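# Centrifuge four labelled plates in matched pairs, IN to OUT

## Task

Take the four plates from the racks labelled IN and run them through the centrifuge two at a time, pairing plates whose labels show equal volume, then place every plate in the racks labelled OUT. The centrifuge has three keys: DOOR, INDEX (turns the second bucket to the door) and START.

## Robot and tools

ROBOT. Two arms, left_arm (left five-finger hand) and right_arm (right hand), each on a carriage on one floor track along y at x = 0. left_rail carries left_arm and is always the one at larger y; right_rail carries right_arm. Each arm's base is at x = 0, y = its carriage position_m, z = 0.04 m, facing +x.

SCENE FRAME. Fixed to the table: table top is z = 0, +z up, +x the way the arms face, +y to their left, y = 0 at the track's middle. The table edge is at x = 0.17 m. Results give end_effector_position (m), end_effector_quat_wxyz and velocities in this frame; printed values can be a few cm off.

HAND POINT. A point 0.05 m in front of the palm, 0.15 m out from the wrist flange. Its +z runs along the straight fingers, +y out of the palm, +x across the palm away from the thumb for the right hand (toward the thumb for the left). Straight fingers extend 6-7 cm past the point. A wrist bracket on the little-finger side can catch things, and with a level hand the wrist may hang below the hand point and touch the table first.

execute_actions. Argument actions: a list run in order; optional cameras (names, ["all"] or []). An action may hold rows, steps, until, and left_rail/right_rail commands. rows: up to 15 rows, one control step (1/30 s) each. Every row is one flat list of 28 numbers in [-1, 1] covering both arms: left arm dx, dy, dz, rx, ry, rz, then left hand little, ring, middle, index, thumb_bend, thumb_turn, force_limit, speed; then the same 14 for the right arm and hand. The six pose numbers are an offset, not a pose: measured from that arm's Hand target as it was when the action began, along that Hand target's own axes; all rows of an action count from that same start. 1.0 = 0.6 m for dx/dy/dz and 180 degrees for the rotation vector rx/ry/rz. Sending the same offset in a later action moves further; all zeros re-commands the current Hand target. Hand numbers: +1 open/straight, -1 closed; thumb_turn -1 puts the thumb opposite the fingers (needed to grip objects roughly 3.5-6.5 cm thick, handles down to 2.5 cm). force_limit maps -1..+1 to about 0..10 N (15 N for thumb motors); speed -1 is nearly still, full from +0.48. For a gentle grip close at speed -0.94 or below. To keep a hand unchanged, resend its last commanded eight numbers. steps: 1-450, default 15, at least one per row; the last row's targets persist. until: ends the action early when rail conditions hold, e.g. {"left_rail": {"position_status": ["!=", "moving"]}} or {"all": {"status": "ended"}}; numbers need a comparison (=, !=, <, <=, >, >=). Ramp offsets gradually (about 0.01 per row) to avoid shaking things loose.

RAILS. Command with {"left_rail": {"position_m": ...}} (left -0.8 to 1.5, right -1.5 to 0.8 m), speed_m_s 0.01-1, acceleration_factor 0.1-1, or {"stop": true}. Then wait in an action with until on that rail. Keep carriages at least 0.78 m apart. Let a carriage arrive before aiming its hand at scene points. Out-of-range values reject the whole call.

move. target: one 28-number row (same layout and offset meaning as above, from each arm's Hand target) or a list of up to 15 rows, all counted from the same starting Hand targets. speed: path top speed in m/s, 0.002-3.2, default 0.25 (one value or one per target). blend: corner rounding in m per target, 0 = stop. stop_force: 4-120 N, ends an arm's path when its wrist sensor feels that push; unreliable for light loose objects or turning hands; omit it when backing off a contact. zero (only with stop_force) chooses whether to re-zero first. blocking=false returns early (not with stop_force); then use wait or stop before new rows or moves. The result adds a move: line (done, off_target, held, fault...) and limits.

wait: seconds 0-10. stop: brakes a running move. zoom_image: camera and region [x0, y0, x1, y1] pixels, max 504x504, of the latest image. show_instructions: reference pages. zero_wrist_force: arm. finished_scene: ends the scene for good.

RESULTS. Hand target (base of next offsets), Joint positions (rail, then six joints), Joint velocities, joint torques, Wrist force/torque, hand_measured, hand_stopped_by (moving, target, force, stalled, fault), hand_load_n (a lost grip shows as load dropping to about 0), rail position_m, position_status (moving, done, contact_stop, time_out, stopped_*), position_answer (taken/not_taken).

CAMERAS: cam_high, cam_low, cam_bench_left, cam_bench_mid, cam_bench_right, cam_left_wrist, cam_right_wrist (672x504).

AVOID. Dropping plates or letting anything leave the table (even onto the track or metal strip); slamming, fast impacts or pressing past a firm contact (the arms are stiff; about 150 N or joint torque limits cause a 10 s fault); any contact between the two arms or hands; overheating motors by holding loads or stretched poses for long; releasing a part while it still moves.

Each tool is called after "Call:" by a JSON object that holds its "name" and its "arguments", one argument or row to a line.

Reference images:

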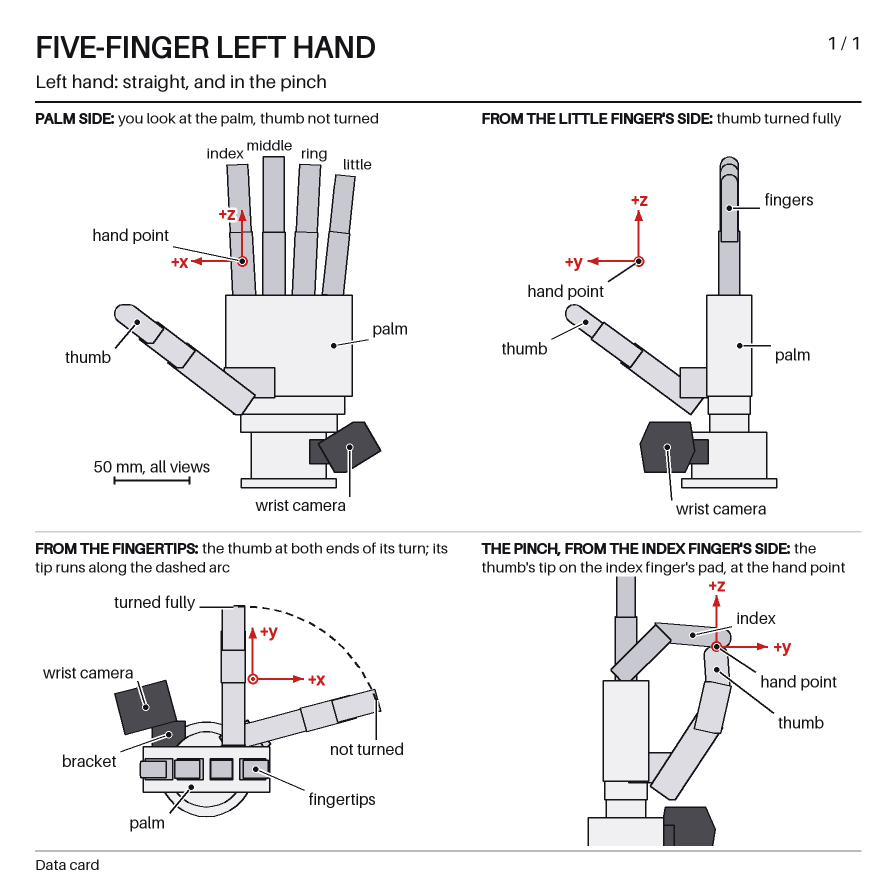

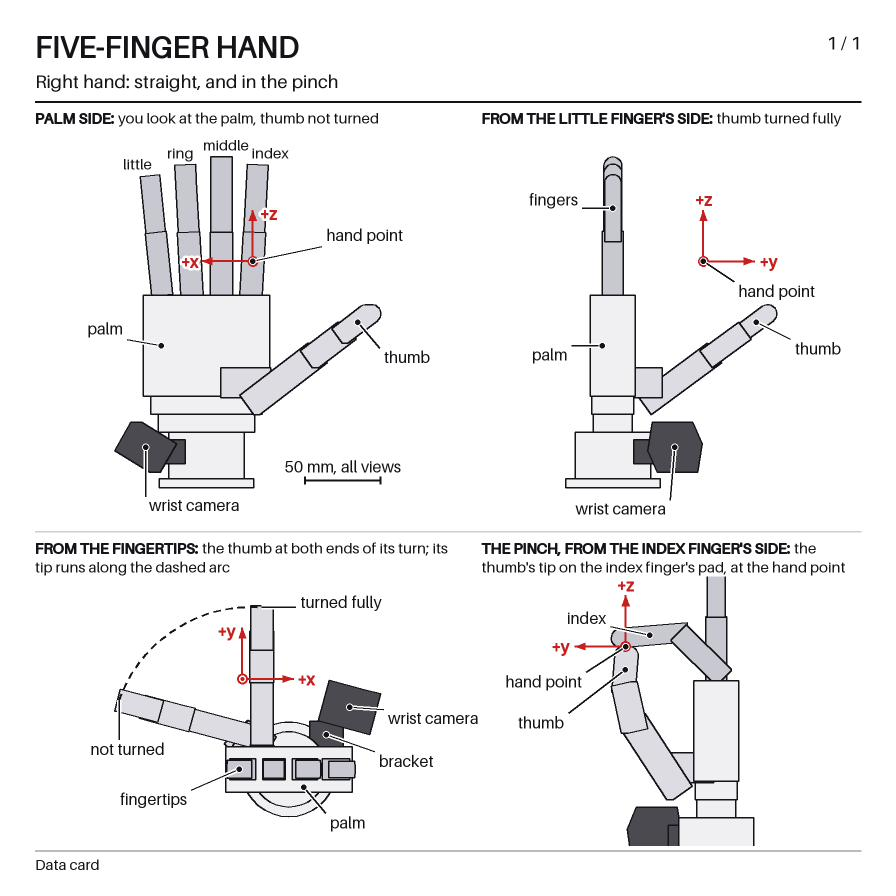

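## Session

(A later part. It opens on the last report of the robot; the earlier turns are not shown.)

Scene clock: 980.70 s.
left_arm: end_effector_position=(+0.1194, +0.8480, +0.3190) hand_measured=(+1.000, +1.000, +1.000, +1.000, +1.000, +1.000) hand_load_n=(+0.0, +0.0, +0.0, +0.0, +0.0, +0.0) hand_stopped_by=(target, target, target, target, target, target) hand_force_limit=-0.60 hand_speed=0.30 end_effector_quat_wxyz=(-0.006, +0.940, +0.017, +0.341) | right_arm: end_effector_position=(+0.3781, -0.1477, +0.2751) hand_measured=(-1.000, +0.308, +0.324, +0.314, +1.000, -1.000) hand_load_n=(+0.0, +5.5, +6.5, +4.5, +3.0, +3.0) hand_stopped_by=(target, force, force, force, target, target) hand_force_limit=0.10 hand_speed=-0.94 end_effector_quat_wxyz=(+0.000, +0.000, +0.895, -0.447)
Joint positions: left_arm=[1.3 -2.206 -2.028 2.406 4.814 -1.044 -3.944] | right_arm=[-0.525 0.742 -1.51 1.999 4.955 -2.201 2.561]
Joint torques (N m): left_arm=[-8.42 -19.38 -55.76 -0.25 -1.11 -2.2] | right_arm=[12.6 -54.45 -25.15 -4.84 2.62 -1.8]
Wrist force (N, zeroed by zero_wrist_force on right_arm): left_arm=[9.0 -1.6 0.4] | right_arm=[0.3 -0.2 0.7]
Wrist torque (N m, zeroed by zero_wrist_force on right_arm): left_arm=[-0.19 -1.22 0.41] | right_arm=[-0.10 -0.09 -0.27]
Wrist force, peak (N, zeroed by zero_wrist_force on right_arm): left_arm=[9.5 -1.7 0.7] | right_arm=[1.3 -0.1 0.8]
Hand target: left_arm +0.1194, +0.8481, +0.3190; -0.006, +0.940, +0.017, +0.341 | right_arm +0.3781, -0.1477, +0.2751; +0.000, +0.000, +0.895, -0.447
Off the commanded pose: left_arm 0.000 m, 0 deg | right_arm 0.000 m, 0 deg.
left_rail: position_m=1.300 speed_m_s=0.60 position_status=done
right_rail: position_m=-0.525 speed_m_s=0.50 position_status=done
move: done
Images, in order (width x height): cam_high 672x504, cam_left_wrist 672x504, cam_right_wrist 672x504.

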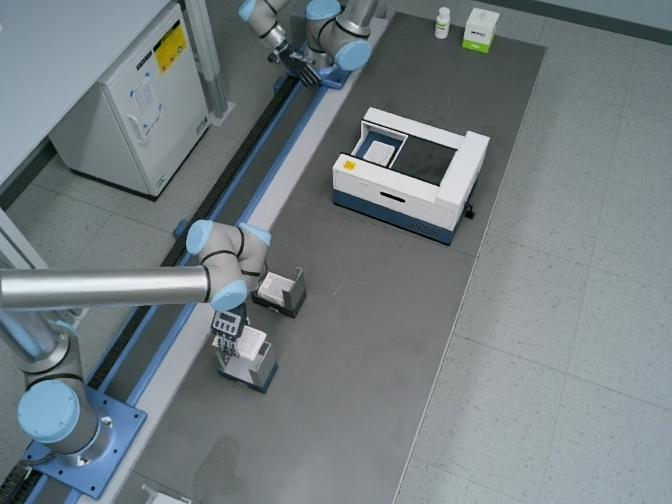

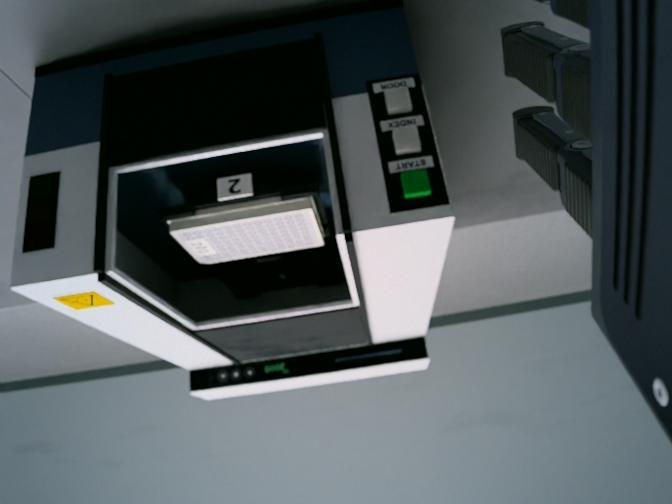

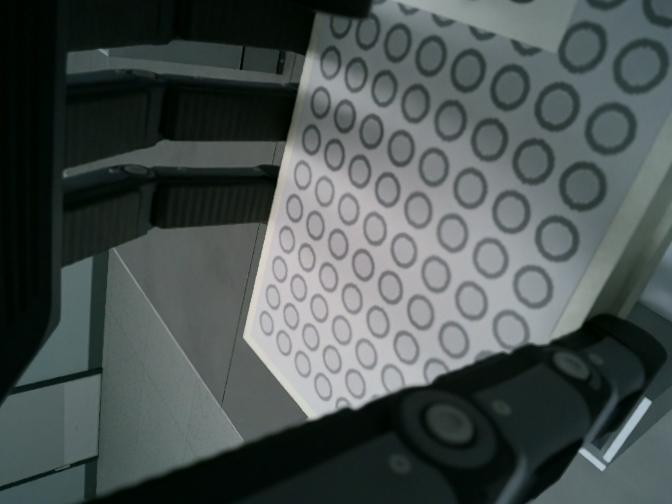

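Call:
{"name": "zoom_image", "arguments": {
  "camera": "cam_right_wrist",
  "region": [552, 360, 672, 480]
}}

Scaled by 4.200.

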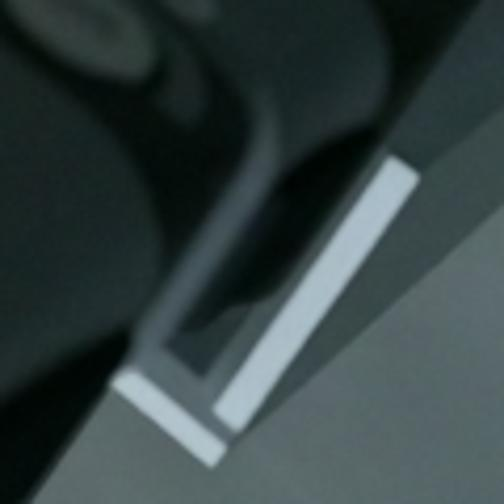

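Call:
{"name": "zoom_image", "arguments": {
  "camera": "cam_high",
  "region": [200, 300, 300, 400]
}}

Call:
{"name": "zoom_image", "arguments": {
  "camera": "cam_high",
  "region": [240, 240, 320, 320]
}}

Scaled by 5.040.

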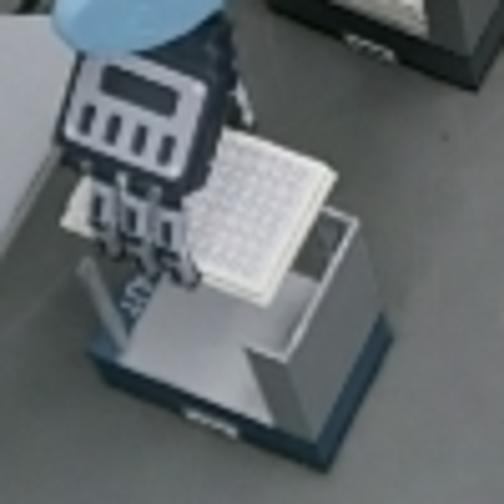

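Scaled by 6.300.

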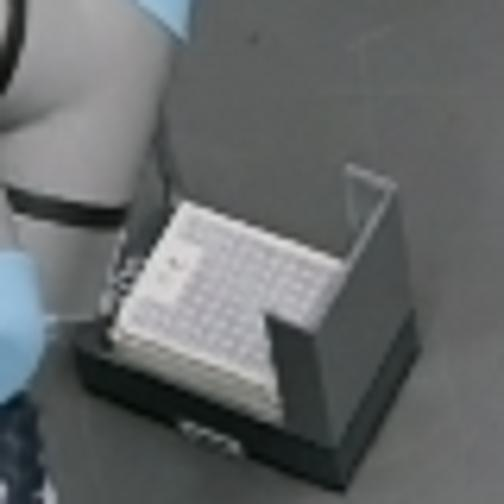

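Call:
{"name": "execute_actions", "arguments": {
  "actions": [
    {"right_rail":{"position_m":-0.2507},"steps":200,"until":{"right_rail":{"position_status":["!=","moving"]}}}
  ]
}}

Call:
{"name": "move", "arguments": {
  "target": [0,0,0,0,0,0,1,1,1,1,1,1,-0.6,0.3,0.035,-0.0014,0.0003,0,0.0058,0.0043,-1,0.1,0.1,0.1,1,-1,0.1,-0.94],
  "speed": 0.1,
  "cameras": ["cam_right_wrist"]
}}

Call:
{"name": "zoom_image", "arguments": {
  "camera": "cam_right_wrist",
  "region": [552, 360, 672, 480]
}}

Scene clock: 985.43 s.
left_arm: end_effector_position=(+0.1194, +0.8481, +0.3190) hand_measured=(+1.000, +1.000, +1.000, +1.000, +1.000, +1.000) hand_load_n=(+0.0, +0.0, +0.0, +0.0, -0.5, +0.0) hand_stopped_by=(target, target, target, target, target, target) hand_force_limit=-0.60 hand_speed=0.30 end_effector_quat_wxyz=(-0.006, +0.940, +0.017, +0.341) | right_arm: end_effector_position=(+0.3781, +0.1266, +0.2751) hand_measured=(-1.000, +0.308, +0.324, +0.314, +1.000, -1.000) hand_load_n=(+0.0, +5.5, +6.5, +5.0, +3.0, +3.5) hand_stopped_by=(target, force, force, force, target, target) hand_force_limit=0.10 hand_speed=-0.94 end_effector_quat_wxyz=(+0.000, +0.000, +0.895, -0.447)
Joint positions: left_arm=[1.3 -2.206 -2.028 2.406 4.814 -1.044 -3.944] | right_arm=[-0.251 0.742 -1.51 1.999 4.955 -2.201 2.561]
Joint torques (N m): left_arm=[-10.2 -19.35 -56.31 -0.29 -1.38 -2.28] | right_arm=[7.29 -35.03 -36.98 -3.1 1.69 -1.73]
Wrist force (N, zeroed by zero_wrist_force on right_arm): left_arm=[9.3 -1.6 0.5] | right_arm=[0.3 0.1 0.7]
Wrist torque (N m, zeroed by zero_wrist_force on right_arm): left_arm=[-0.20 -1.26 0.43] | right_arm=[-0.06 -0.09 -0.26]
Wrist force, peak (N, zeroed by zero_wrist_force on right_arm): left_arm=[9.2 -2.0 0.3] | right_arm=[0.5 -0.1 1.4]
Hand target: left_arm +0.1194, +0.8481, +0.3190; -0.006, +0.940, +0.017, +0.341 | right_arm +0.3781, +0.1266, +0.2751; +0.000, +0.000, +0.895, -0.447
Off the commanded pose: left_arm 0.000 m, 0 deg | right_arm 0.000 m, 0 deg.
left_rail: position_m=1.300 speed_m_s=0.60 position_status=done
right_rail: position_m=-0.251 speed_m_s=0.50 position_status=done

Scene clock: 986.30 s.
left_arm: end_effector_position=(+0.1194, +0.8481, +0.3190) hand_measured=(+1.000, +1.000, +1.000, +1.000, +1.000, +1.000) hand_load_n=(+0.0, +0.0, +0.0, +0.0, +0.0, +0.0) hand_stopped_by=(target, target, target, target, target, target) hand_force_limit=-0.60 hand_speed=0.30 end_effector_quat_wxyz=(-0.006, +0.940, +0.017, +0.341) | right_arm: end_effector_position=(+0.3573, +0.1259, +0.2757) hand_measured=(-1.000, +0.308, +0.324, +0.314, +1.000, -1.000) hand_load_n=(+0.0, +5.5, +6.0, +4.5, +2.5, +3.5) hand_stopped_by=(target, force, force, force, target, target) hand_force_limit=0.10 hand_speed=-0.94 end_effector_quat_wxyz=(-0.005, +0.010, +0.895, -0.447)
Joint positions: left_arm=[1.3 -2.206 -2.028 2.406 4.814 -1.044 -3.944] | right_arm=[-0.251 0.76 -1.524 2.009 4.981 -2.173 2.597]
Joint torques (N m): left_arm=[-9.95 -19.73 -55.68 -0.32 -1.44 -2.16] | right_arm=[14.62 -50.82 -26 1.56 2.01 1.84]
Wrist force (N, zeroed by zero_wrist_force on right_arm): left_arm=[9.0 -1.7 0.2] | right_arm=[0.2 0.3 0.4]
Wrist torque (N m, zeroed by zero_wrist_force on right_arm): left_arm=[-0.18 -1.23 0.41] | right_arm=[-0.04 -0.06 -0.26]
Wrist force, peak (N, zeroed by zero_wrist_force on right_arm): left_arm=[9.3 -1.6 0.5] | right_arm=[0.7 0.3 0.6]
Hand target: left_arm +0.1194, +0.8481, +0.3190; -0.006, +0.940, +0.017, +0.341 | right_arm +0.3571, +0.1259, +0.2757; -0.005, +0.010, +0.895, -0.447
Off the commanded pose: left_arm 0.000 m, 0 deg | right_arm 0.000 m, 0 deg.
left_rail: position_m=1.300 speed_m_s=0.60 position_status=done
right_rail: position_m=-0.251 speed_m_s=0.50 position_status=done
move: done
Images, in order (width x height): cam_right_wrist 672x504.

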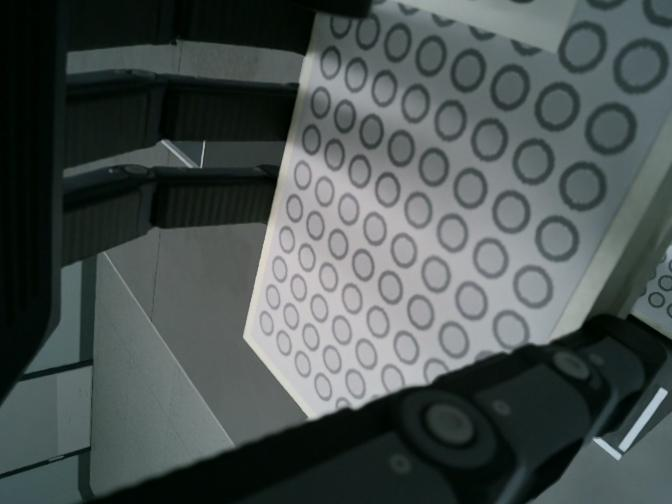

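Scaled by 4.200.

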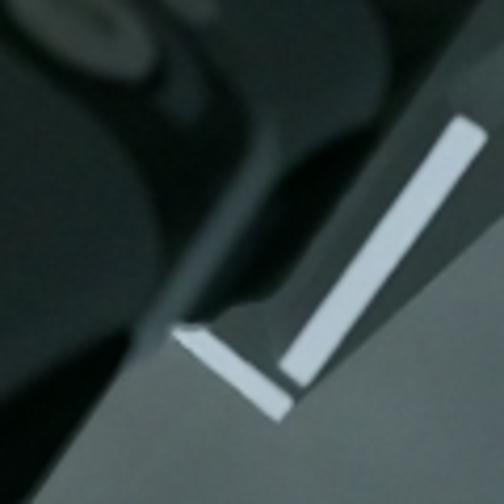

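Call:
{"name": "zoom_image", "arguments": {
  "camera": "cam_right_wrist",
  "region": [140, 110, 300, 230]
}}

Call:
{"name": "zoom_image", "arguments": {
  "camera": "cam_right_wrist",
  "region": [40, 220, 280, 460]
}}

Scaled by 3.150.

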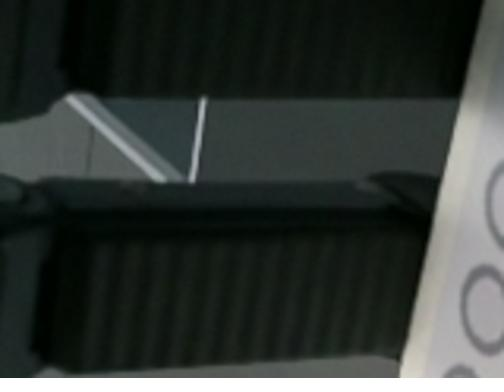

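Scaled by 2.100.

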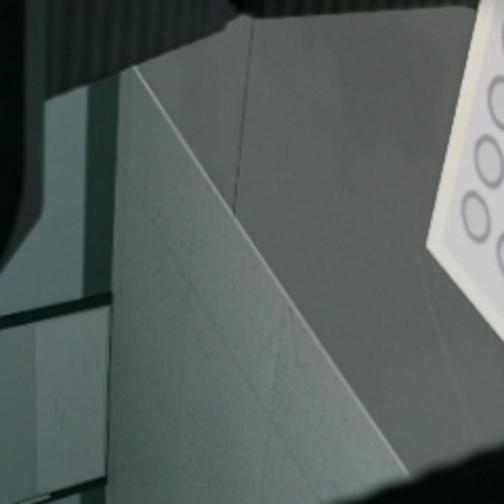

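Call:
{"name": "move", "arguments": {
  "target": [0,0,0,0,0,0,1,1,1,1,1,1,-0.6,0.3,-0.0353,0.002,-0.001,0,-0.0058,-0.0043,-1,0.1,0.1,0.1,1,-1,0.1,-0.94],
  "speed": 0.1
}}

Call:
{"name": "execute_actions", "arguments": {
  "actions": [
    {"right_rail":{"position_m":-0.525},"steps":200,"until":{"right_rail":{"position_status":["!=","moving"]}}}
  ]
}}

Scene clock: 990.03 s.
left_arm: end_effector_position=(+0.1194, +0.8481, +0.3190) hand_measured=(+1.000, +1.000, +1.000, +1.000, +1.000, +1.000) hand_load_n=(+0.0, +0.5, +0.0, +0.0, +0.0, +0.0) hand_stopped_by=(target, target, target, target, target, target) hand_force_limit=-0.60 hand_speed=0.30 end_effector_quat_wxyz=(-0.006, +0.940, +0.017, +0.341) | right_arm: end_effector_position=(+0.3782, +0.1266, +0.2751) hand_measured=(-1.000, +0.308, +0.324, +0.314, +1.000, -1.000) hand_load_n=(+0.0, +5.5, +6.0, +4.5, +3.0, +3.0) hand_stopped_by=(target, force, force, force, target, target) hand_force_limit=0.10 hand_speed=-0.94 end_effector_quat_wxyz=(+0.000, +0.000, +0.895, -0.447)
Joint positions: left_arm=[1.3 -2.206 -2.028 2.406 4.814 -1.044 -3.944] | right_arm=[-0.251 0.742 -1.51 1.999 4.955 -2.201 2.561]
Joint torques (N m): left_arm=[-10.12 -18.76 -55.89 -0.37 -1.21 -1.96] | right_arm=[-17.8 -29.6 -45.54 -4.92 -4.6 -3.58]
Wrist force (N, zeroed by zero_wrist_force on right_arm): left_arm=[8.8 -1.4 0.2] | right_arm=[0.4 0.7 0.5]
Wrist torque (N m, zeroed by zero_wrist_force on right_arm): left_arm=[-0.16 -1.20 0.40] | right_arm=[0.04 -0.08 0.03]
Wrist force, peak (N, zeroed by zero_wrist_force on right_arm): left_arm=[9.2 -1.7 0.7] | right_arm=[0.9 0.3 0.5]
Hand target: left_arm +0.1194, +0.8481, +0.3190; -0.006, +0.940, +0.017, +0.341 | right_arm +0.3783, +0.1266, +0.2751; +0.000, +0.000, +0.895, -0.447
Off the commanded pose: left_arm 0.000 m, 0 deg | right_arm 0.000 m, 0 deg.
left_rail: position_m=1.300 speed_m_s=0.60 position_status=done
right_rail: position_m=-0.251 speed_m_s=0.50 position_status=done
move: done

Scene clock: 991.93 s.
left_arm: end_effector_position=(+0.1194, +0.8481, +0.3190) hand_measured=(+1.000, +1.000, +1.000, +1.000, +1.000, +1.000) hand_load_n=(+0.0, +0.0, +0.0, +0.0, -0.5, +0.0) hand_stopped_by=(target, target, target, target, target, target) hand_force_limit=-0.60 hand_speed=0.30 end_effector_quat_wxyz=(-0.006, +0.940, +0.017, +0.341) | right_arm: end_effector_position=(+0.3783, -0.1477, +0.2751) hand_measured=(-1.000, +0.308, +0.324, +0.314, +1.000, -1.000) hand_load_n=(+0.0, +5.5, +6.0, +5.0, +3.0, +3.0) hand_stopped_by=(target, force, force, force, target, target) hand_force_limit=0.10 hand_speed=-0.94 end_effector_quat_wxyz=(+0.000, +0.000, +0.895, -0.447)
Joint positions: left_arm=[1.3 -2.206 -2.028 2.406 4.814 -1.044 -3.944] | right_arm=[-0.525 0.742 -1.51 1.999 4.955 -2.201 2.56]
Joint torques (N m): left_arm=[-9.82 -19.37 -56.4 -0.56 -1.29 -1.92] | right_arm=[-12.7 -35.61 -35.36 -3.76 -3.34 -2.89]
Wrist force (N, zeroed by zero_wrist_force on right_arm): left_arm=[9.0 -1.9 0.3] | right_arm=[0.4 0.3 0.6]
Wrist torque (N m, zeroed by zero_wrist_force on right_arm): left_arm=[-0.23 -1.23 0.42] | right_arm=[-0.02 -0.09 0.01]
Wrist force, peak (N, zeroed by zero_wrist_force on right_arm): left_arm=[9.3 -1.6 0.2] | right_arm=[0.4 -0.2 1.4]
Hand target: left_arm +0.1194, +0.8481, +0.3190; -0.006, +0.940, +0.017, +0.341 | right_arm +0.3783, -0.1477, +0.2751; +0.000, +0.000, +0.895, -0.447
Off the commanded pose: left_arm 0.000 m, 0 deg | right_arm 0.000 m, 0 deg.
left_rail: position_m=1.300 speed_m_s=0.60 position_status=done
right_rail: position_m=-0.525 speed_m_s=0.50 position_status=done

Call:
{"name": "move", "arguments": {
  "target": [0,0,0,0,0,0,1,1,1,1,1,1,-0.6,0.3,0,0.0707,0.0532,0,0,0,-1,0.1,0.1,0.1,1,-1,0.1,-0.94],
  "speed": 0.08,
  "stop_force": 6,
  "cameras": ["cam_right_wrist","cam_high"]
}}

Call:
{"name": "zoom_image", "arguments": {
  "camera": "cam_right_wrist",
  "region": [504, 336, 672, 504]
}}

Call:
{"name": "zoom_image", "arguments": {
  "camera": "cam_high",
  "region": [200, 310, 290, 400]
}}

Scene clock: 993.90 s.
left_arm: end_effector_position=(+0.1194, +0.8481, +0.3190) hand_measured=(+1.000, +1.000, +1.000, +1.000, +1.000, +1.000) hand_load_n=(+0.0, +0.0, +0.0, +0.0, +0.0, +0.0) hand_stopped_by=(target, target, target, target, target, target) hand_force_limit=-0.60 hand_speed=0.30 end_effector_quat_wxyz=(-0.006, +0.940, +0.017, +0.341) | right_arm: end_effector_position=(+0.3783, -0.1477, +0.2220) hand_measured=(-1.000, +0.308, +0.324, +0.314, +1.000, -1.000) hand_load_n=(+0.5, +5.5, +6.5, +4.5, +2.5, +3.0) hand_stopped_by=(target, force, force, force, target, target) hand_force_limit=0.10 hand_speed=-0.94 end_effector_quat_wxyz=(+0.000, +0.000, +0.895, -0.447)
Joint positions: left_arm=[1.3 -2.206 -2.028 2.406 4.814 -1.044 -3.944] | right_arm=[-0.525 0.742 -1.461 2.053 4.852 -2.201 2.56]
Joint torques (N m): left_arm=[-10.55 -19.6 -56.84 -0.3 -1.09 -2.19] | right_arm=[-4.44 -30.79 -22.68 -4.71 -0.31 -3.1]
Wrist force (N, zeroed by zero_wrist_force on right_arm): left_arm=[8.9 -1.8 0.6] | right_arm=[0.4 0.0 0.4]
Wrist torque (N m, zeroed by zero_wrist_force on right_arm): left_arm=[-0.23 -1.20 0.41] | right_arm=[-0.07 -0.09 0.00]
Wrist force, peak (N, zeroed by zero_wrist_force on right_arm): left_arm=[9.2 -1.7 0.2] | right_arm=[0.4 0.7 1.0]
Hand target: left_arm +0.1194, +0.8481, +0.3190; -0.006, +0.940, +0.017, +0.341 | right_arm +0.3783, -0.1477, +0.2220; +0.000, +0.000, +0.895, -0.447
Off the commanded pose: left_arm 0.000 m, 0 deg | right_arm 0.000 m, 0 deg.
left_rail: position_m=1.300 speed_m_s=0.60 position_status=done
right_rail: position_m=-0.525 speed_m_s=0.50 position_status=done
move: done
Images, in order (width x height): cam_high 672x504, cam_right_wrist 672x504.

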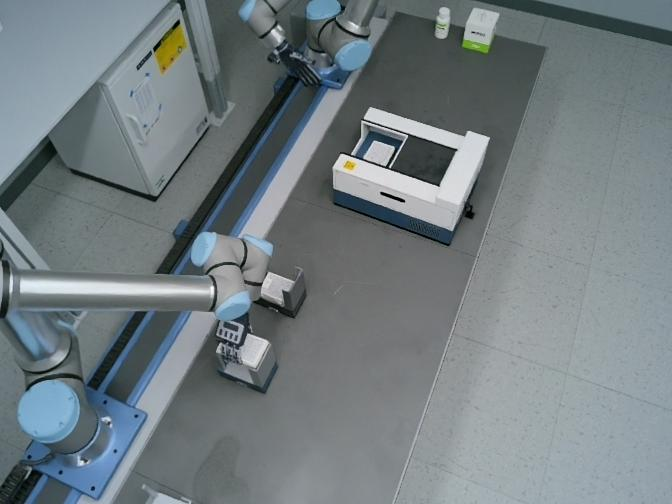

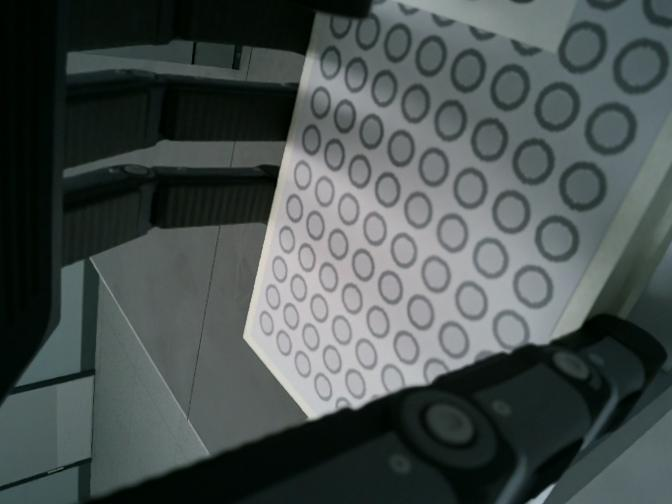

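Scaled by 3.000.

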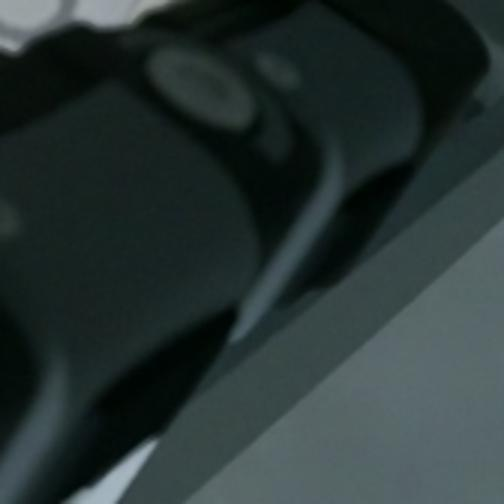

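Scaled by 5.600.

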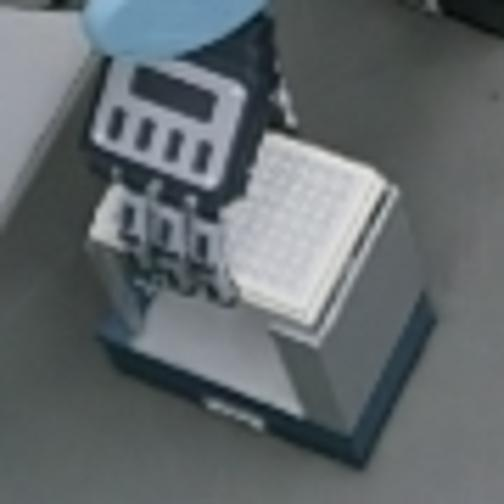

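Call:
{"name": "move", "arguments": {
  "target": [0,0,0,0,0,0,1,1,1,1,1,1,-0.6,0.3,0,0.0399,0.0301,0,0,0,-1,0.1,0.1,0.1,1,-1,0.1,-0.94],
  "speed": 0.03,
  "stop_force": 4,
  "cameras": ["cam_right_wrist","cam_high"]
}}

Call:
{"name": "zoom_image", "arguments": {
  "camera": "cam_high",
  "region": [200, 310, 290, 400]
}}

Scene clock: 996.20 s.
left_arm: end_effector_position=(+0.1194, +0.8481, +0.3190) hand_measured=(+1.000, +1.000, +1.000, +1.000, +1.000, +1.000) hand_load_n=(+0.0, +0.0, +0.0, +0.0, -0.5, +0.0) hand_stopped_by=(target, target, target, target, target, target) hand_force_limit=-0.60 hand_speed=0.30 end_effector_quat_wxyz=(-0.006, +0.940, +0.017, +0.341) | right_arm: end_effector_position=(+0.3783, -0.1477, +0.1920) hand_measured=(-1.000, +0.308, +0.324, +0.314, +1.000, -1.000) hand_load_n=(+0.0, +5.5, +6.5, +5.5, +2.5, +3.5) hand_stopped_by=(target, force, force, force, target, target) hand_force_limit=0.10 hand_speed=-0.94 end_effector_quat_wxyz=(+0.000, +0.000, +0.895, -0.447)
Joint positions: left_arm=[1.3 -2.206 -2.028 2.406 4.814 -1.044 -3.944] | right_arm=[-0.525 0.742 -1.428 2.079 4.793 -2.201 2.56]
Joint torques (N m): left_arm=[-9.6 -18.12 -55.3 -0.31 -1.41 -2.19] | right_arm=[-16.6 -31.85 -21.71 -4.95 -3.83 -3.05]
Wrist force (N, zeroed by zero_wrist_force on right_arm): left_arm=[9.0 -1.7 0.3] | right_arm=[0.2 -0.7 0.8]
Wrist torque (N m, zeroed by zero_wrist_force on right_arm): left_arm=[-0.20 -1.24 0.41] | right_arm=[-0.07 -0.04 0.01]
Wrist force, peak (N, zeroed by zero_wrist_force on right_arm): left_arm=[9.3 -1.6 0.6] | right_arm=[0.5 -1.1 1.1]
Hand target: left_arm +0.1194, +0.8481, +0.3190; -0.006, +0.940, +0.017, +0.341 | right_arm +0.3783, -0.1477, +0.1920; +0.000, +0.000, +0.895, -0.447
Off the commanded pose: left_arm 0.000 m, 0 deg | right_arm 0.000 m, 0 deg.
left_rail: position_m=1.300 speed_m_s=0.60 position_status=done
right_rail: position_m=-0.525 speed_m_s=0.50 position_status=done
move: done
Images, in order (width x height): cam_high 672x504, cam_right_wrist 672x504.

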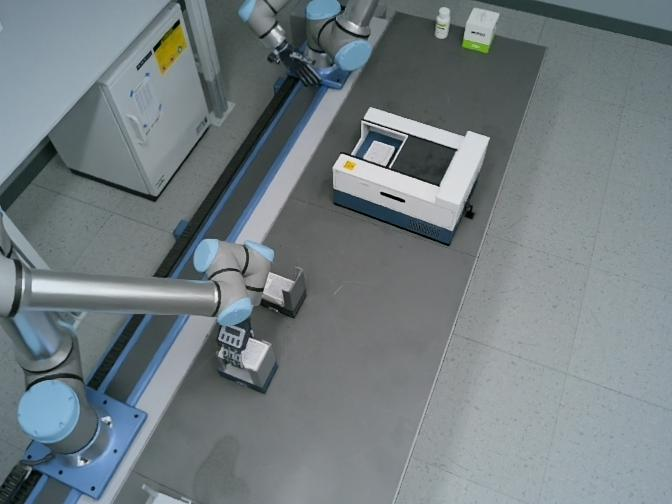

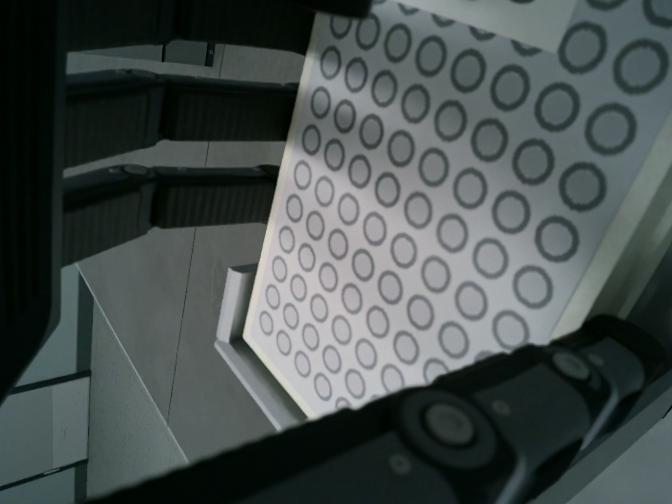

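Scaled by 5.600.

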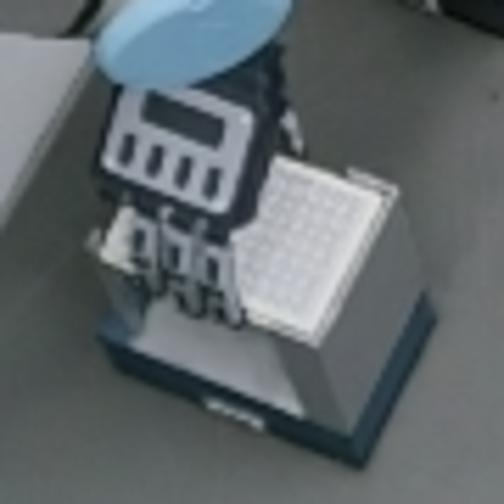

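Call:
{"name": "move", "arguments": {
  "target": [0,0,0,0,0,0,1,1,1,1,1,1,-0.6,0.3,0.0001,0.1438,0.1083,0,0,0,-1,0.1,0.1,0.1,1,-1,0.1,-0.94],
  "speed": 0.04,
  "stop_force": 5,
  "cameras": ["cam_right_wrist"]
}}

Scene clock: 1000.10 s.
left_arm: end_effector_position=(+0.1194, +0.8481, +0.3190) hand_measured=(+1.000, +1.000, +1.000, +1.000, +1.000, +1.000) hand_load_n=(+0.0, +0.0, +0.0, +0.0, +0.0, +0.0) hand_stopped_by=(target, target, target, target, target, target) hand_force_limit=-0.60 hand_speed=0.30 end_effector_quat_wxyz=(-0.006, +0.940, +0.017, +0.341) | right_arm: end_effector_position=(+0.3782, -0.1478, +0.0840) hand_measured=(-1.000, +0.308, +0.324, +0.314, +1.000, -1.000) hand_load_n=(+0.0, +5.5, +6.5, +4.5, +2.5, +3.5) hand_stopped_by=(target, force, force, force, target, target) hand_force_limit=0.10 hand_speed=-0.94 end_effector_quat_wxyz=(+0.000, +0.000, +0.895, -0.447)
Joint positions: left_arm=[1.3 -2.206 -2.028 2.406 4.814 -1.044 -3.944] | right_arm=[-0.525 0.742 -1.286 2.154 4.576 -2.201 2.56]
Joint torques (N m): left_arm=[-8.47 -18.9 -56.11 -0.44 -1.21 -2.09] | right_arm=[-9.13 -37.95 -13.62 -4.05 -3.17 -2.84]
Wrist force (N, zeroed by zero_wrist_force on right_arm): left_arm=[9.2 -1.7 0.7] | right_arm=[-3.3 -1.3 -0.2]
Wrist torque (N m, zeroed by zero_wrist_force on right_arm): left_arm=[-0.23 -1.24 0.43] | right_arm=[-0.05 -0.25 -0.07]
Wrist force, peak (N, zeroed by zero_wrist_force on right_arm): left_arm=[9.3 -1.5 0.2] | right_arm=[-5.5 -1.0 -0.5]
Hand target: left_arm +0.1194, +0.8481, +0.3190; -0.006, +0.940, +0.017, +0.341 | right_arm +0.3782, -0.1478, +0.0840; +0.000, +0.000, +0.895, -0.447
Off the commanded pose: left_arm 0.000 m, 0 deg | right_arm 0.000 m, 0 deg.
left_rail: position_m=1.300 speed_m_s=0.60 position_status=done
right_rail: position_m=-0.525 speed_m_s=0.50 position_status=done
move: done
Images, in order (width x height): cam_right_wrist 672x504.

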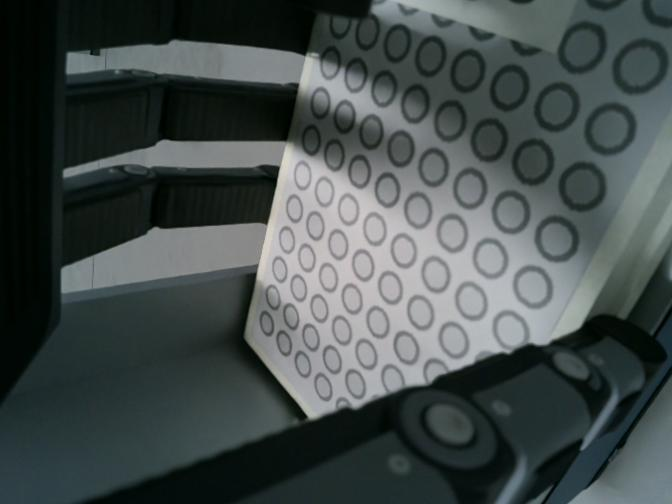

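Call:
{"name": "move", "arguments": {
  "target": [0,0,0,0,0,0,1,1,1,1,1,1,-0.6,0.3,-0.0008,0,0,0,0,0,-1,0.1,0.1,0.1,1,-1,0.1,-0.94],
  "speed": 0.01
}}

Call:
{"name": "move", "arguments": {
  "target": [0,0,0,0,0,0,1,1,1,1,1,1,-0.6,0.3,0,0.0093,0.007,0,0,0,-1,0.1,0.1,0.1,1,-1,0.1,-0.94],
  "speed": 0.01,
  "stop_force": 4,
  "cameras": ["cam_right_wrist"]
}}

Scene clock: 1001.07 s.
left_arm: end_effector_position=(+0.1194, +0.8481, +0.3190) hand_measured=(+1.000, +1.000, +1.000, +1.000, +1.000, +1.000) hand_load_n=(+0.0, +0.0, +0.0, +0.0, +0.0, +0.0) hand_stopped_by=(target, target, target, target, target, target) hand_force_limit=-0.60 hand_speed=0.30 end_effector_quat_wxyz=(-0.006, +0.940, +0.017, +0.341) | right_arm: end_effector_position=(+0.3786, -0.1478, +0.0840) hand_measured=(-1.000, +0.308, +0.324, +0.314, +1.000, -1.000) hand_load_n=(+0.0, +5.5, +6.0, +4.5, +3.0, +3.0) hand_stopped_by=(target, force, force, force, target, target) hand_force_limit=0.10 hand_speed=-0.94 end_effector_quat_wxyz=(+0.000, +0.000, +0.895, -0.447)
Joint positions: left_arm=[1.3 -2.206 -2.028 2.406 4.814 -1.044 -3.944] | right_arm=[-0.525 0.741 -1.286 2.154 4.576 -2.202 2.56]
Joint torques (N m): left_arm=[-11.23 -18.75 -55.52 -0.61 -0.96 -1.93] | right_arm=[-17.2 -37.6 -37.52 -4.72 -4.61 -3.02]
Wrist force (N, zeroed by zero_wrist_force on right_arm): left_arm=[8.8 -1.7 0.3] | right_arm=[0.2 0.2 0.7]
Wrist torque (N m, zeroed by zero_wrist_force on right_arm): left_arm=[-0.19 -1.19 0.40] | right_arm=[-0.05 -0.07 0.00]
Wrist force, peak (N, zeroed by zero_wrist_force on right_arm): left_arm=[9.1 -1.6 0.5] | right_arm=[-4.1 -1.0 -0.4]
Hand target: left_arm +0.1194, +0.8481, +0.3190; -0.006, +0.940, +0.017, +0.341 | right_arm +0.3787, -0.1478, +0.0840; +0.000, +0.000, +0.895, -0.447
Off the commanded pose: left_arm 0.000 m, 0 deg | right_arm 0.000 m, 0 deg.
left_rail: position_m=1.300 speed_m_s=0.60 position_status=done
right_rail: position_m=-0.525 speed_m_s=0.50 position_status=done
move: done

Scene clock: 1002.73 s.
left_arm: end_effector_position=(+0.1194, +0.8481, +0.3190) hand_measured=(+1.000, +1.000, +1.000, +1.000, +1.000, +1.000) hand_load_n=(+0.0, +0.0, +0.0, +0.0, -0.5, +0.0) hand_stopped_by=(target, target, target, target, target, target) hand_force_limit=-0.60 hand_speed=0.30 end_effector_quat_wxyz=(-0.006, +0.940, +0.017, +0.341) | right_arm: end_effector_position=(+0.3788, -0.1478, +0.0812) hand_measured=(-1.000, +0.308, +0.324, +0.314, +1.000, -1.000) hand_load_n=(+0.0, +5.5, +6.0, +5.0, +2.5, +3.5) hand_stopped_by=(target, force, force, force, target, target) hand_force_limit=0.10 hand_speed=-0.94 end_effector_quat_wxyz=(+0.000, +0.000, +0.895, -0.447)
Joint positions: left_arm=[1.3 -2.206 -2.028 2.406 4.814 -1.044 -3.944] | right_arm=[-0.525 0.741 -1.282 2.155 4.57 -2.202 2.56]
Joint torques (N m): left_arm=[-9.4 -19.05 -56.07 -0.5 -1.09 -2.03] | right_arm=[-9.62 -62.42 -36.63 1.09 1.16 -2.98]
Wrist force (N, zeroed by zero_wrist_force on right_arm): left_arm=[8.9 -1.4 0.0] | right_arm=[0.4 0.1 0.3]
Wrist torque (N m, zeroed by zero_wrist_force on right_arm): left_arm=[-0.14 -1.23 0.40] | right_arm=[-0.04 -0.09 0.01]
Wrist force, peak (N, zeroed by zero_wrist_force on right_arm): left_arm=[9.2 -1.6 0.4] | right_arm=[0.8 -7.5 -5.7]
Hand target: left_arm +0.1194, +0.8481, +0.3190; -0.006, +0.940, +0.017, +0.341 | right_arm +0.3787, -0.1478, +0.0812; +0.000, +0.000, +0.895, -0.447 (not the last commanded pose)
Off the commanded pose: left_arm 0.000 m, 0 deg | right_arm 0.004 m, 0 deg.
left_rail: position_m=1.300 speed_m_s=0.60 position_status=done
right_rail: position_m=-0.525 speed_m_s=0.50 position_status=done
move: contact (right_arm)
Images, in order (width x height): cam_right_wrist 672x504.

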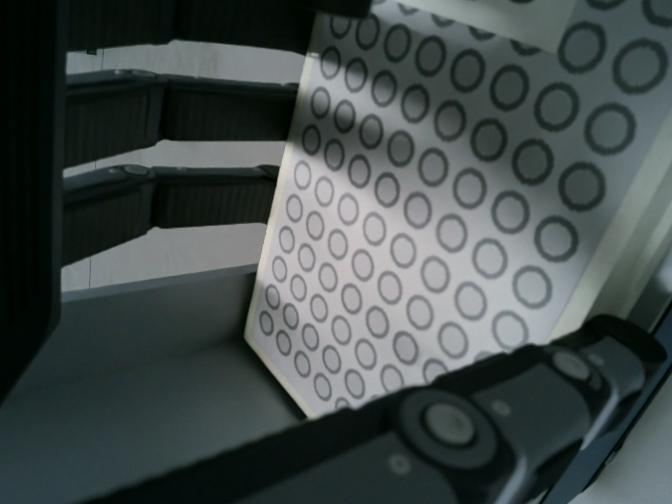

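Call:
{"name": "move", "arguments": {
  "target": [0,0,0,0,0,0,1,1,1,1,1,1,-0.6,0.3,0,-0.0011,-0.0008,0,0,0,-1,0.1,0.1,0.1,1,-1,0.1,-0.94],
  "speed": 0.01
}}

Call:
{"name": "execute_actions", "arguments": {
  "actions": [
    {"rows":[[0,0,0,0,0,0,1,1,1,1,1,1,-0.6,0.3,0,0,0,0,0,0,-1,0.5,0.5,0.5,1,-1,0.1,-0.8]],"steps":60}
  ]
}}

Call:
{"name": "move", "arguments": {
  "target": [
    [0,0,0,0,0,0,1,1,1,1,1,1,-0.6,0.3,0,0.005,-0.0067,0,0,0,-1,0.5,0.5,0.5,1,-1,0.1,-0.8],
    [0,0,0,0,0,0,1,1,1,1,1,1,-0.6,0.3,0,-0.0216,-0.0267,0,0,0,-1,0.5,0.5,0.5,1,-1,0.1,-0.8],
    [0,0,0,0,0,0,1,1,1,1,1,1,-0.6,0.3,0.0003,-0.272,-0.2152,0,0,0,-1,0.5,0.5,0.5,1,-1,0.1,-0.8]
  ],
  "speed": [0.02,0.04,0.15],
  "cameras": ["cam_high","cam_right_wrist"]
}}

Call:
{"name": "zoom_image", "arguments": {
  "camera": "cam_high",
  "region": [200, 310, 290, 400]
}}

Scene clock: 1004.17 s.
left_arm: end_effector_position=(+0.1194, +0.8481, +0.3190) hand_measured=(+1.000, +1.000, +1.000, +1.000, +1.000, +1.000) hand_load_n=(+0.0, +0.0, +0.0, +0.0, +0.0, +0.0) hand_stopped_by=(target, target, target, target, target, target) hand_force_limit=-0.60 hand_speed=0.30 end_effector_quat_wxyz=(-0.006, +0.940, +0.017, +0.341) | right_arm: end_effector_position=(+0.3787, -0.1478, +0.0820) hand_measured=(-1.000, +0.308, +0.324, +0.314, +1.000, -1.000) hand_load_n=(+0.0, +5.5, +6.0, +4.5, +2.5, +3.5) hand_stopped_by=(target, force, force, force, target, target) hand_force_limit=0.10 hand_speed=-0.94 end_effector_quat_wxyz=(+0.000, +0.000, +0.895, -0.447)
Joint positions: left_arm=[1.3 -2.206 -2.028 2.406 4.814 -1.044 -3.944] | right_arm=[-0.525 0.741 -1.283 2.155 4.572 -2.202 2.56]
Joint torques (N m): left_arm=[-9.68 -17.7 -55.44 -0.32 -0.82 -2.05] | right_arm=[-6.17 -62.85 -36.82 1.01 2.05 -3.12]
Wrist force (N, zeroed by zero_wrist_force on right_arm): left_arm=[8.8 -1.6 0.4] | right_arm=[0.4 -0.2 0.3]
Wrist torque (N m, zeroed by zero_wrist_force on right_arm): left_arm=[-0.20 -1.20 0.40] | right_arm=[-0.09 -0.09 0.01]
Wrist force, peak (N, zeroed by zero_wrist_force on right_arm): left_arm=[9.2 -1.9 0.0] | right_arm=[0.8 0.5 0.6]
Hand target: left_arm +0.1194, +0.8481, +0.3190; -0.006, +0.940, +0.017, +0.341 | right_arm +0.3787, -0.1478, +0.0820; +0.000, +0.000, +0.895, -0.447
Off the commanded pose: left_arm 0.000 m, 0 deg | right_arm 0.000 m, 0 deg.
left_rail: position_m=1.300 speed_m_s=0.60 position_status=done
right_rail: position_m=-0.525 speed_m_s=0.50 position_status=done
move: done

Scene clock: 1006.37 s.
left_arm: end_effector_position=(+0.1194, +0.8481, +0.3190) hand_measured=(+1.000, +1.000, +1.000, +1.000, +1.000, +1.000) hand_load_n=(+0.0, +0.0, +0.0, +0.0, +0.0, +0.0) hand_stopped_by=(target, target, target, target, target, target) hand_force_limit=-0.60 hand_speed=0.30 end_effector_quat_wxyz=(-0.006, +0.940, +0.017, +0.341) | right_arm: end_effector_position=(+0.3787, -0.1478, +0.0820) hand_measured=(-1.000, +0.500, +0.500, +0.500, +1.000, -1.000) hand_load_n=(+0.0, +0.0, +0.0, +0.0, +0.0, +0.0) hand_stopped_by=(target, target, target, target, target, target) hand_force_limit=0.10 hand_speed=-0.80 end_effector_quat_wxyz=(+0.000, +0.000, +0.895, -0.447)
Joint positions: left_arm=[1.3 -2.206 -2.028 2.406 4.814 -1.044 -3.944] | right_arm=[-0.525 0.741 -1.283 2.155 4.572 -2.202 2.56]
Joint torques (N m): left_arm=[-8.91 -18.98 -54.7 -0.31 -1.05 -2.11] | right_arm=[-10.75 -59.16 -30.03 0 -0.17 -2.78]
Wrist force (N, zeroed by zero_wrist_force on right_arm): left_arm=[8.8 -1.6 0.3] | right_arm=[0.7 -0.5 0.4]
Wrist torque (N m, zeroed by zero_wrist_force on right_arm): left_arm=[-0.18 -1.20 0.40] | right_arm=[-0.11 -0.15 0.01]
Wrist force, peak (N, zeroed by zero_wrist_force on right_arm): left_arm=[9.1 -1.9 0.1] | right_arm=[0.7 -0.4 0.6]
Hand target: left_arm +0.1194, +0.8481, +0.3190; -0.006, +0.940, +0.017, +0.341 | right_arm +0.3787, -0.1478, +0.0820; +0.000, +0.000, +0.895, -0.447
Off the commanded pose: left_arm 0.000 m, 0 deg | right_arm 0.000 m, 0 deg.
left_rail: position_m=1.300 speed_m_s=0.60 position_status=done
right_rail: position_m=-0.525 speed_m_s=0.50 position_status=done

Scene clock: 1009.63 s.
left_arm: end_effector_position=(+0.1194, +0.8481, +0.3190) hand_measured=(+1.000, +1.000, +1.000, +1.000, +1.000, +1.000) hand_load_n=(+0.0, +0.0, +0.0, +0.5, +0.0, +0.0) hand_stopped_by=(target, target, target, target, target, target) hand_force_limit=-0.60 hand_speed=0.30 end_effector_quat_wxyz=(-0.006, +0.940, +0.017, +0.341) | right_arm: end_effector_position=(+0.3786, -0.1427, +0.2900) hand_measured=(-1.000, +0.500, +0.500, +0.500, +1.000, -1.000) hand_load_n=(+0.0, -0.5, +0.0, +0.0, +0.0, +0.0) hand_stopped_by=(target, target, target, target, target, target) hand_force_limit=0.10 hand_speed=-0.80 end_effector_quat_wxyz=(+0.000, +0.000, +0.895, -0.447)
Joint positions: left_arm=[1.3 -2.206 -2.028 2.406 4.814 -1.044 -3.944] | right_arm=[-0.525 0.747 -1.515 1.974 4.987 -2.198 2.565]
Joint torques (N m): left_arm=[-10.06 -17.7 -56.1 -0.52 -1.05 -1.88] | right_arm=[12.69 -52.75 -46.1 1.02 2.48 2.58]
Wrist force (N, zeroed by zero_wrist_force on right_arm): left_arm=[8.8 -1.5 0.3] | right_arm=[0.1 -0.4 0.0]
Wrist torque (N m, zeroed by zero_wrist_force on right_arm): left_arm=[-0.17 -1.20 0.40] | right_arm=[-0.06 -0.04 -0.28]
Wrist force, peak (N, zeroed by zero_wrist_force on right_arm): left_arm=[9.2 -1.8 0.4] | right_arm=[0.7 -0.9 -0.3]
Hand target: left_arm +0.1194, +0.8481, +0.3190; -0.006, +0.940, +0.017, +0.341 | right_arm +0.3786, -0.1427, +0.2901; +0.000, +0.000, +0.895, -0.447
Off the commanded pose: left_arm 0.000 m, 0 deg | right_arm 0.000 m, 0 deg.
left_rail: position_m=1.300 speed_m_s=0.60 position_status=done
right_rail: position_m=-0.525 speed_m_s=0.50 position_status=done
move: done
Images, in order (width x height): cam_high 672x504, cam_right_wrist 672x504.

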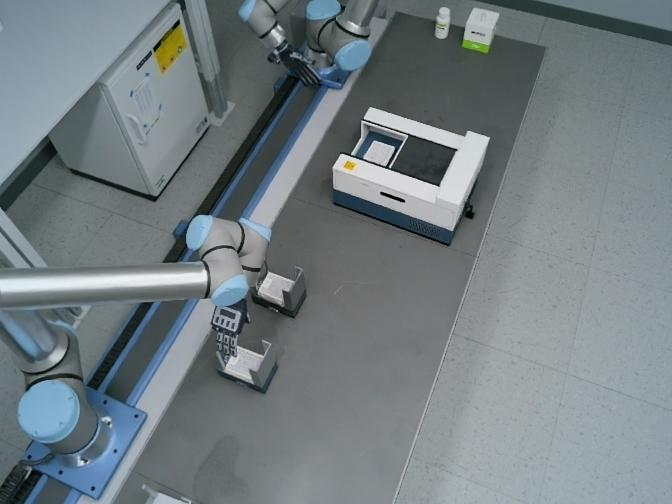

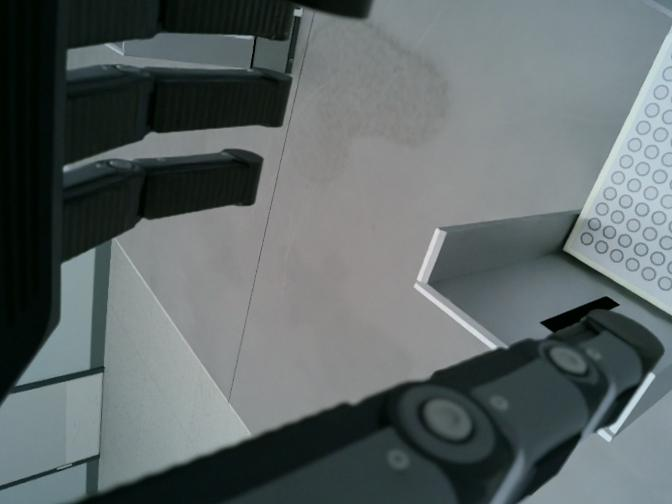

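Scaled by 5.600.

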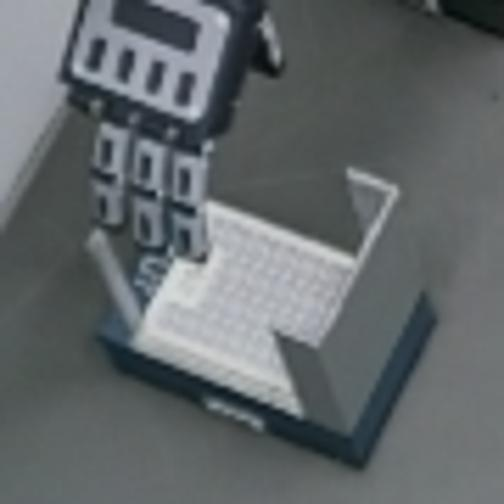

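Call:
{"name": "move", "arguments": {
  "target": [0,0,0,0,0,0,1,1,1,1,1,1,-0.6,0.3,-0.1366,-0.2293,0.1924,0.0001,-0.3869,-0.2903,-1,0.42,0.42,0.42,1,-1,0.1,-0.8],
  "speed": 0.25
}}

Call:
{"name": "execute_actions", "arguments": {
  "actions": [
    {"right_rail":{"position_m":0.2},"steps":240,"until":{"right_rail":{"position_status":["!=","moving"]}}}
  ]
}}

Scene clock: 1013.70 s.
left_arm: end_effector_position=(+0.1194, +0.8481, +0.3190) hand_measured=(+1.000, +1.000, +1.000, +1.000, +1.000, +1.000) hand_load_n=(+0.0, +0.0, +0.0, +0.0, +0.0, +0.0) hand_stopped_by=(target, target, target, target, target, target) hand_force_limit=-0.60 hand_speed=0.30 end_effector_quat_wxyz=(-0.006, +0.940, +0.017, +0.341) | right_arm: end_effector_position=(+0.4607, -0.3176, +0.3306) hand_measured=(-1.000, +0.420, +0.420, +0.420, +1.000, -1.000) hand_load_n=(+0.0, +0.0, +0.0, +0.0, +0.0, +0.0) hand_stopped_by=(target, target, target, target, target, target) hand_force_limit=0.10 hand_speed=-0.80 end_effector_quat_wxyz=(-0.308, +0.616, -0.648, +0.324)
Joint positions: left_arm=[1.3 -2.206 -2.028 2.406 4.814 -1.044 -3.944] | right_arm=[-0.525 0.04 -1.978 2.615 3.15 -1.642 0.055]
Joint torques (N m): left_arm=[-8.57 -19.59 -55.41 -0.51 -0.65 -1.65] | right_arm=[-15.74 -12.56 -24 -0.94 3.74 -3.59]
Wrist force (N, zeroed by zero_wrist_force on right_arm): left_arm=[9.1 -1.5 0.3] | right_arm=[0.5 -0.6 -0.1]
Wrist torque (N m, zeroed by zero_wrist_force on right_arm): left_arm=[-0.16 -1.25 0.41] | right_arm=[-0.06 -0.06 0.07]
Wrist force, peak (N, zeroed by zero_wrist_force on right_arm): left_arm=[9.3 -1.8 0.6] | right_arm=[1.6 -0.2 0.3]
Hand target: left_arm +0.1194, +0.8481, +0.3190; -0.006, +0.940, +0.017, +0.341 | right_arm +0.4607, -0.3176, +0.3306; -0.308, +0.616, -0.648, +0.324
Off the commanded pose: left_arm 0.000 m, 0 deg | right_arm 0.000 m, 0 deg.
left_rail: position_m=1.300 speed_m_s=0.60 position_status=done
right_rail: position_m=-0.525 speed_m_s=0.50 position_status=done
move: done

Scene clock: 1016.60 s.
left_arm: end_effector_position=(+0.1194, +0.8481, +0.3190) hand_measured=(+1.000, +1.000, +1.000, +1.000, +1.000, +1.000) hand_load_n=(+0.0, +0.0, +0.0, +0.0, +0.0, +0.0) hand_stopped_by=(target, target, target, target, target, target) hand_force_limit=-0.60 hand_speed=0.30 end_effector_quat_wxyz=(-0.006, +0.940, +0.017, +0.341) | right_arm: end_effector_position=(+0.4607, +0.4074, +0.3306) hand_measured=(-1.000, +0.420, +0.420, +0.420, +1.000, -1.000) hand_load_n=(+0.0, +0.0, +0.0, +0.0, +0.0, +0.0) hand_stopped_by=(target, target, target, target, target, target) hand_force_limit=0.10 hand_speed=-0.80 end_effector_quat_wxyz=(-0.308, +0.616, -0.648, +0.324)
Joint positions: left_arm=[1.3 -2.206 -2.028 2.406 4.814 -1.044 -3.944] | right_arm=[0.2 0.039 -1.978 2.615 3.15 -1.642 0.055]
Joint torques (N m): left_arm=[-8.91 -18.57 -55.43 -0.43 -0.74 -1.91] | right_arm=[-14.18 1.57 -28.82 -1.42 2.2 -3.06]
Wrist force (N, zeroed by zero_wrist_force on right_arm): left_arm=[8.9 -1.7 0.4] | right_arm=[0.7 -0.5 0.1]
Wrist torque (N m, zeroed by zero_wrist_force on right_arm): left_arm=[-0.21 -1.21 0.41] | right_arm=[-0.05 -0.08 0.08]
Wrist force, peak (N, zeroed by zero_wrist_force on right_arm): left_arm=[9.3 -1.8 0.3] | right_arm=[1.7 -0.4 0.4]
Hand target: left_arm +0.1194, +0.8481, +0.3190; -0.006, +0.940, +0.017, +0.341 | right_arm +0.4607, +0.4074, +0.3306; -0.308, +0.616, -0.648, +0.324
Off the commanded pose: left_arm 0.000 m, 0 deg | right_arm 0.000 m, 0 deg.
left_rail: position_m=1.300 speed_m_s=0.60 position_status=done
right_rail: position_m=0.200 speed_m_s=0.50 position_status=done


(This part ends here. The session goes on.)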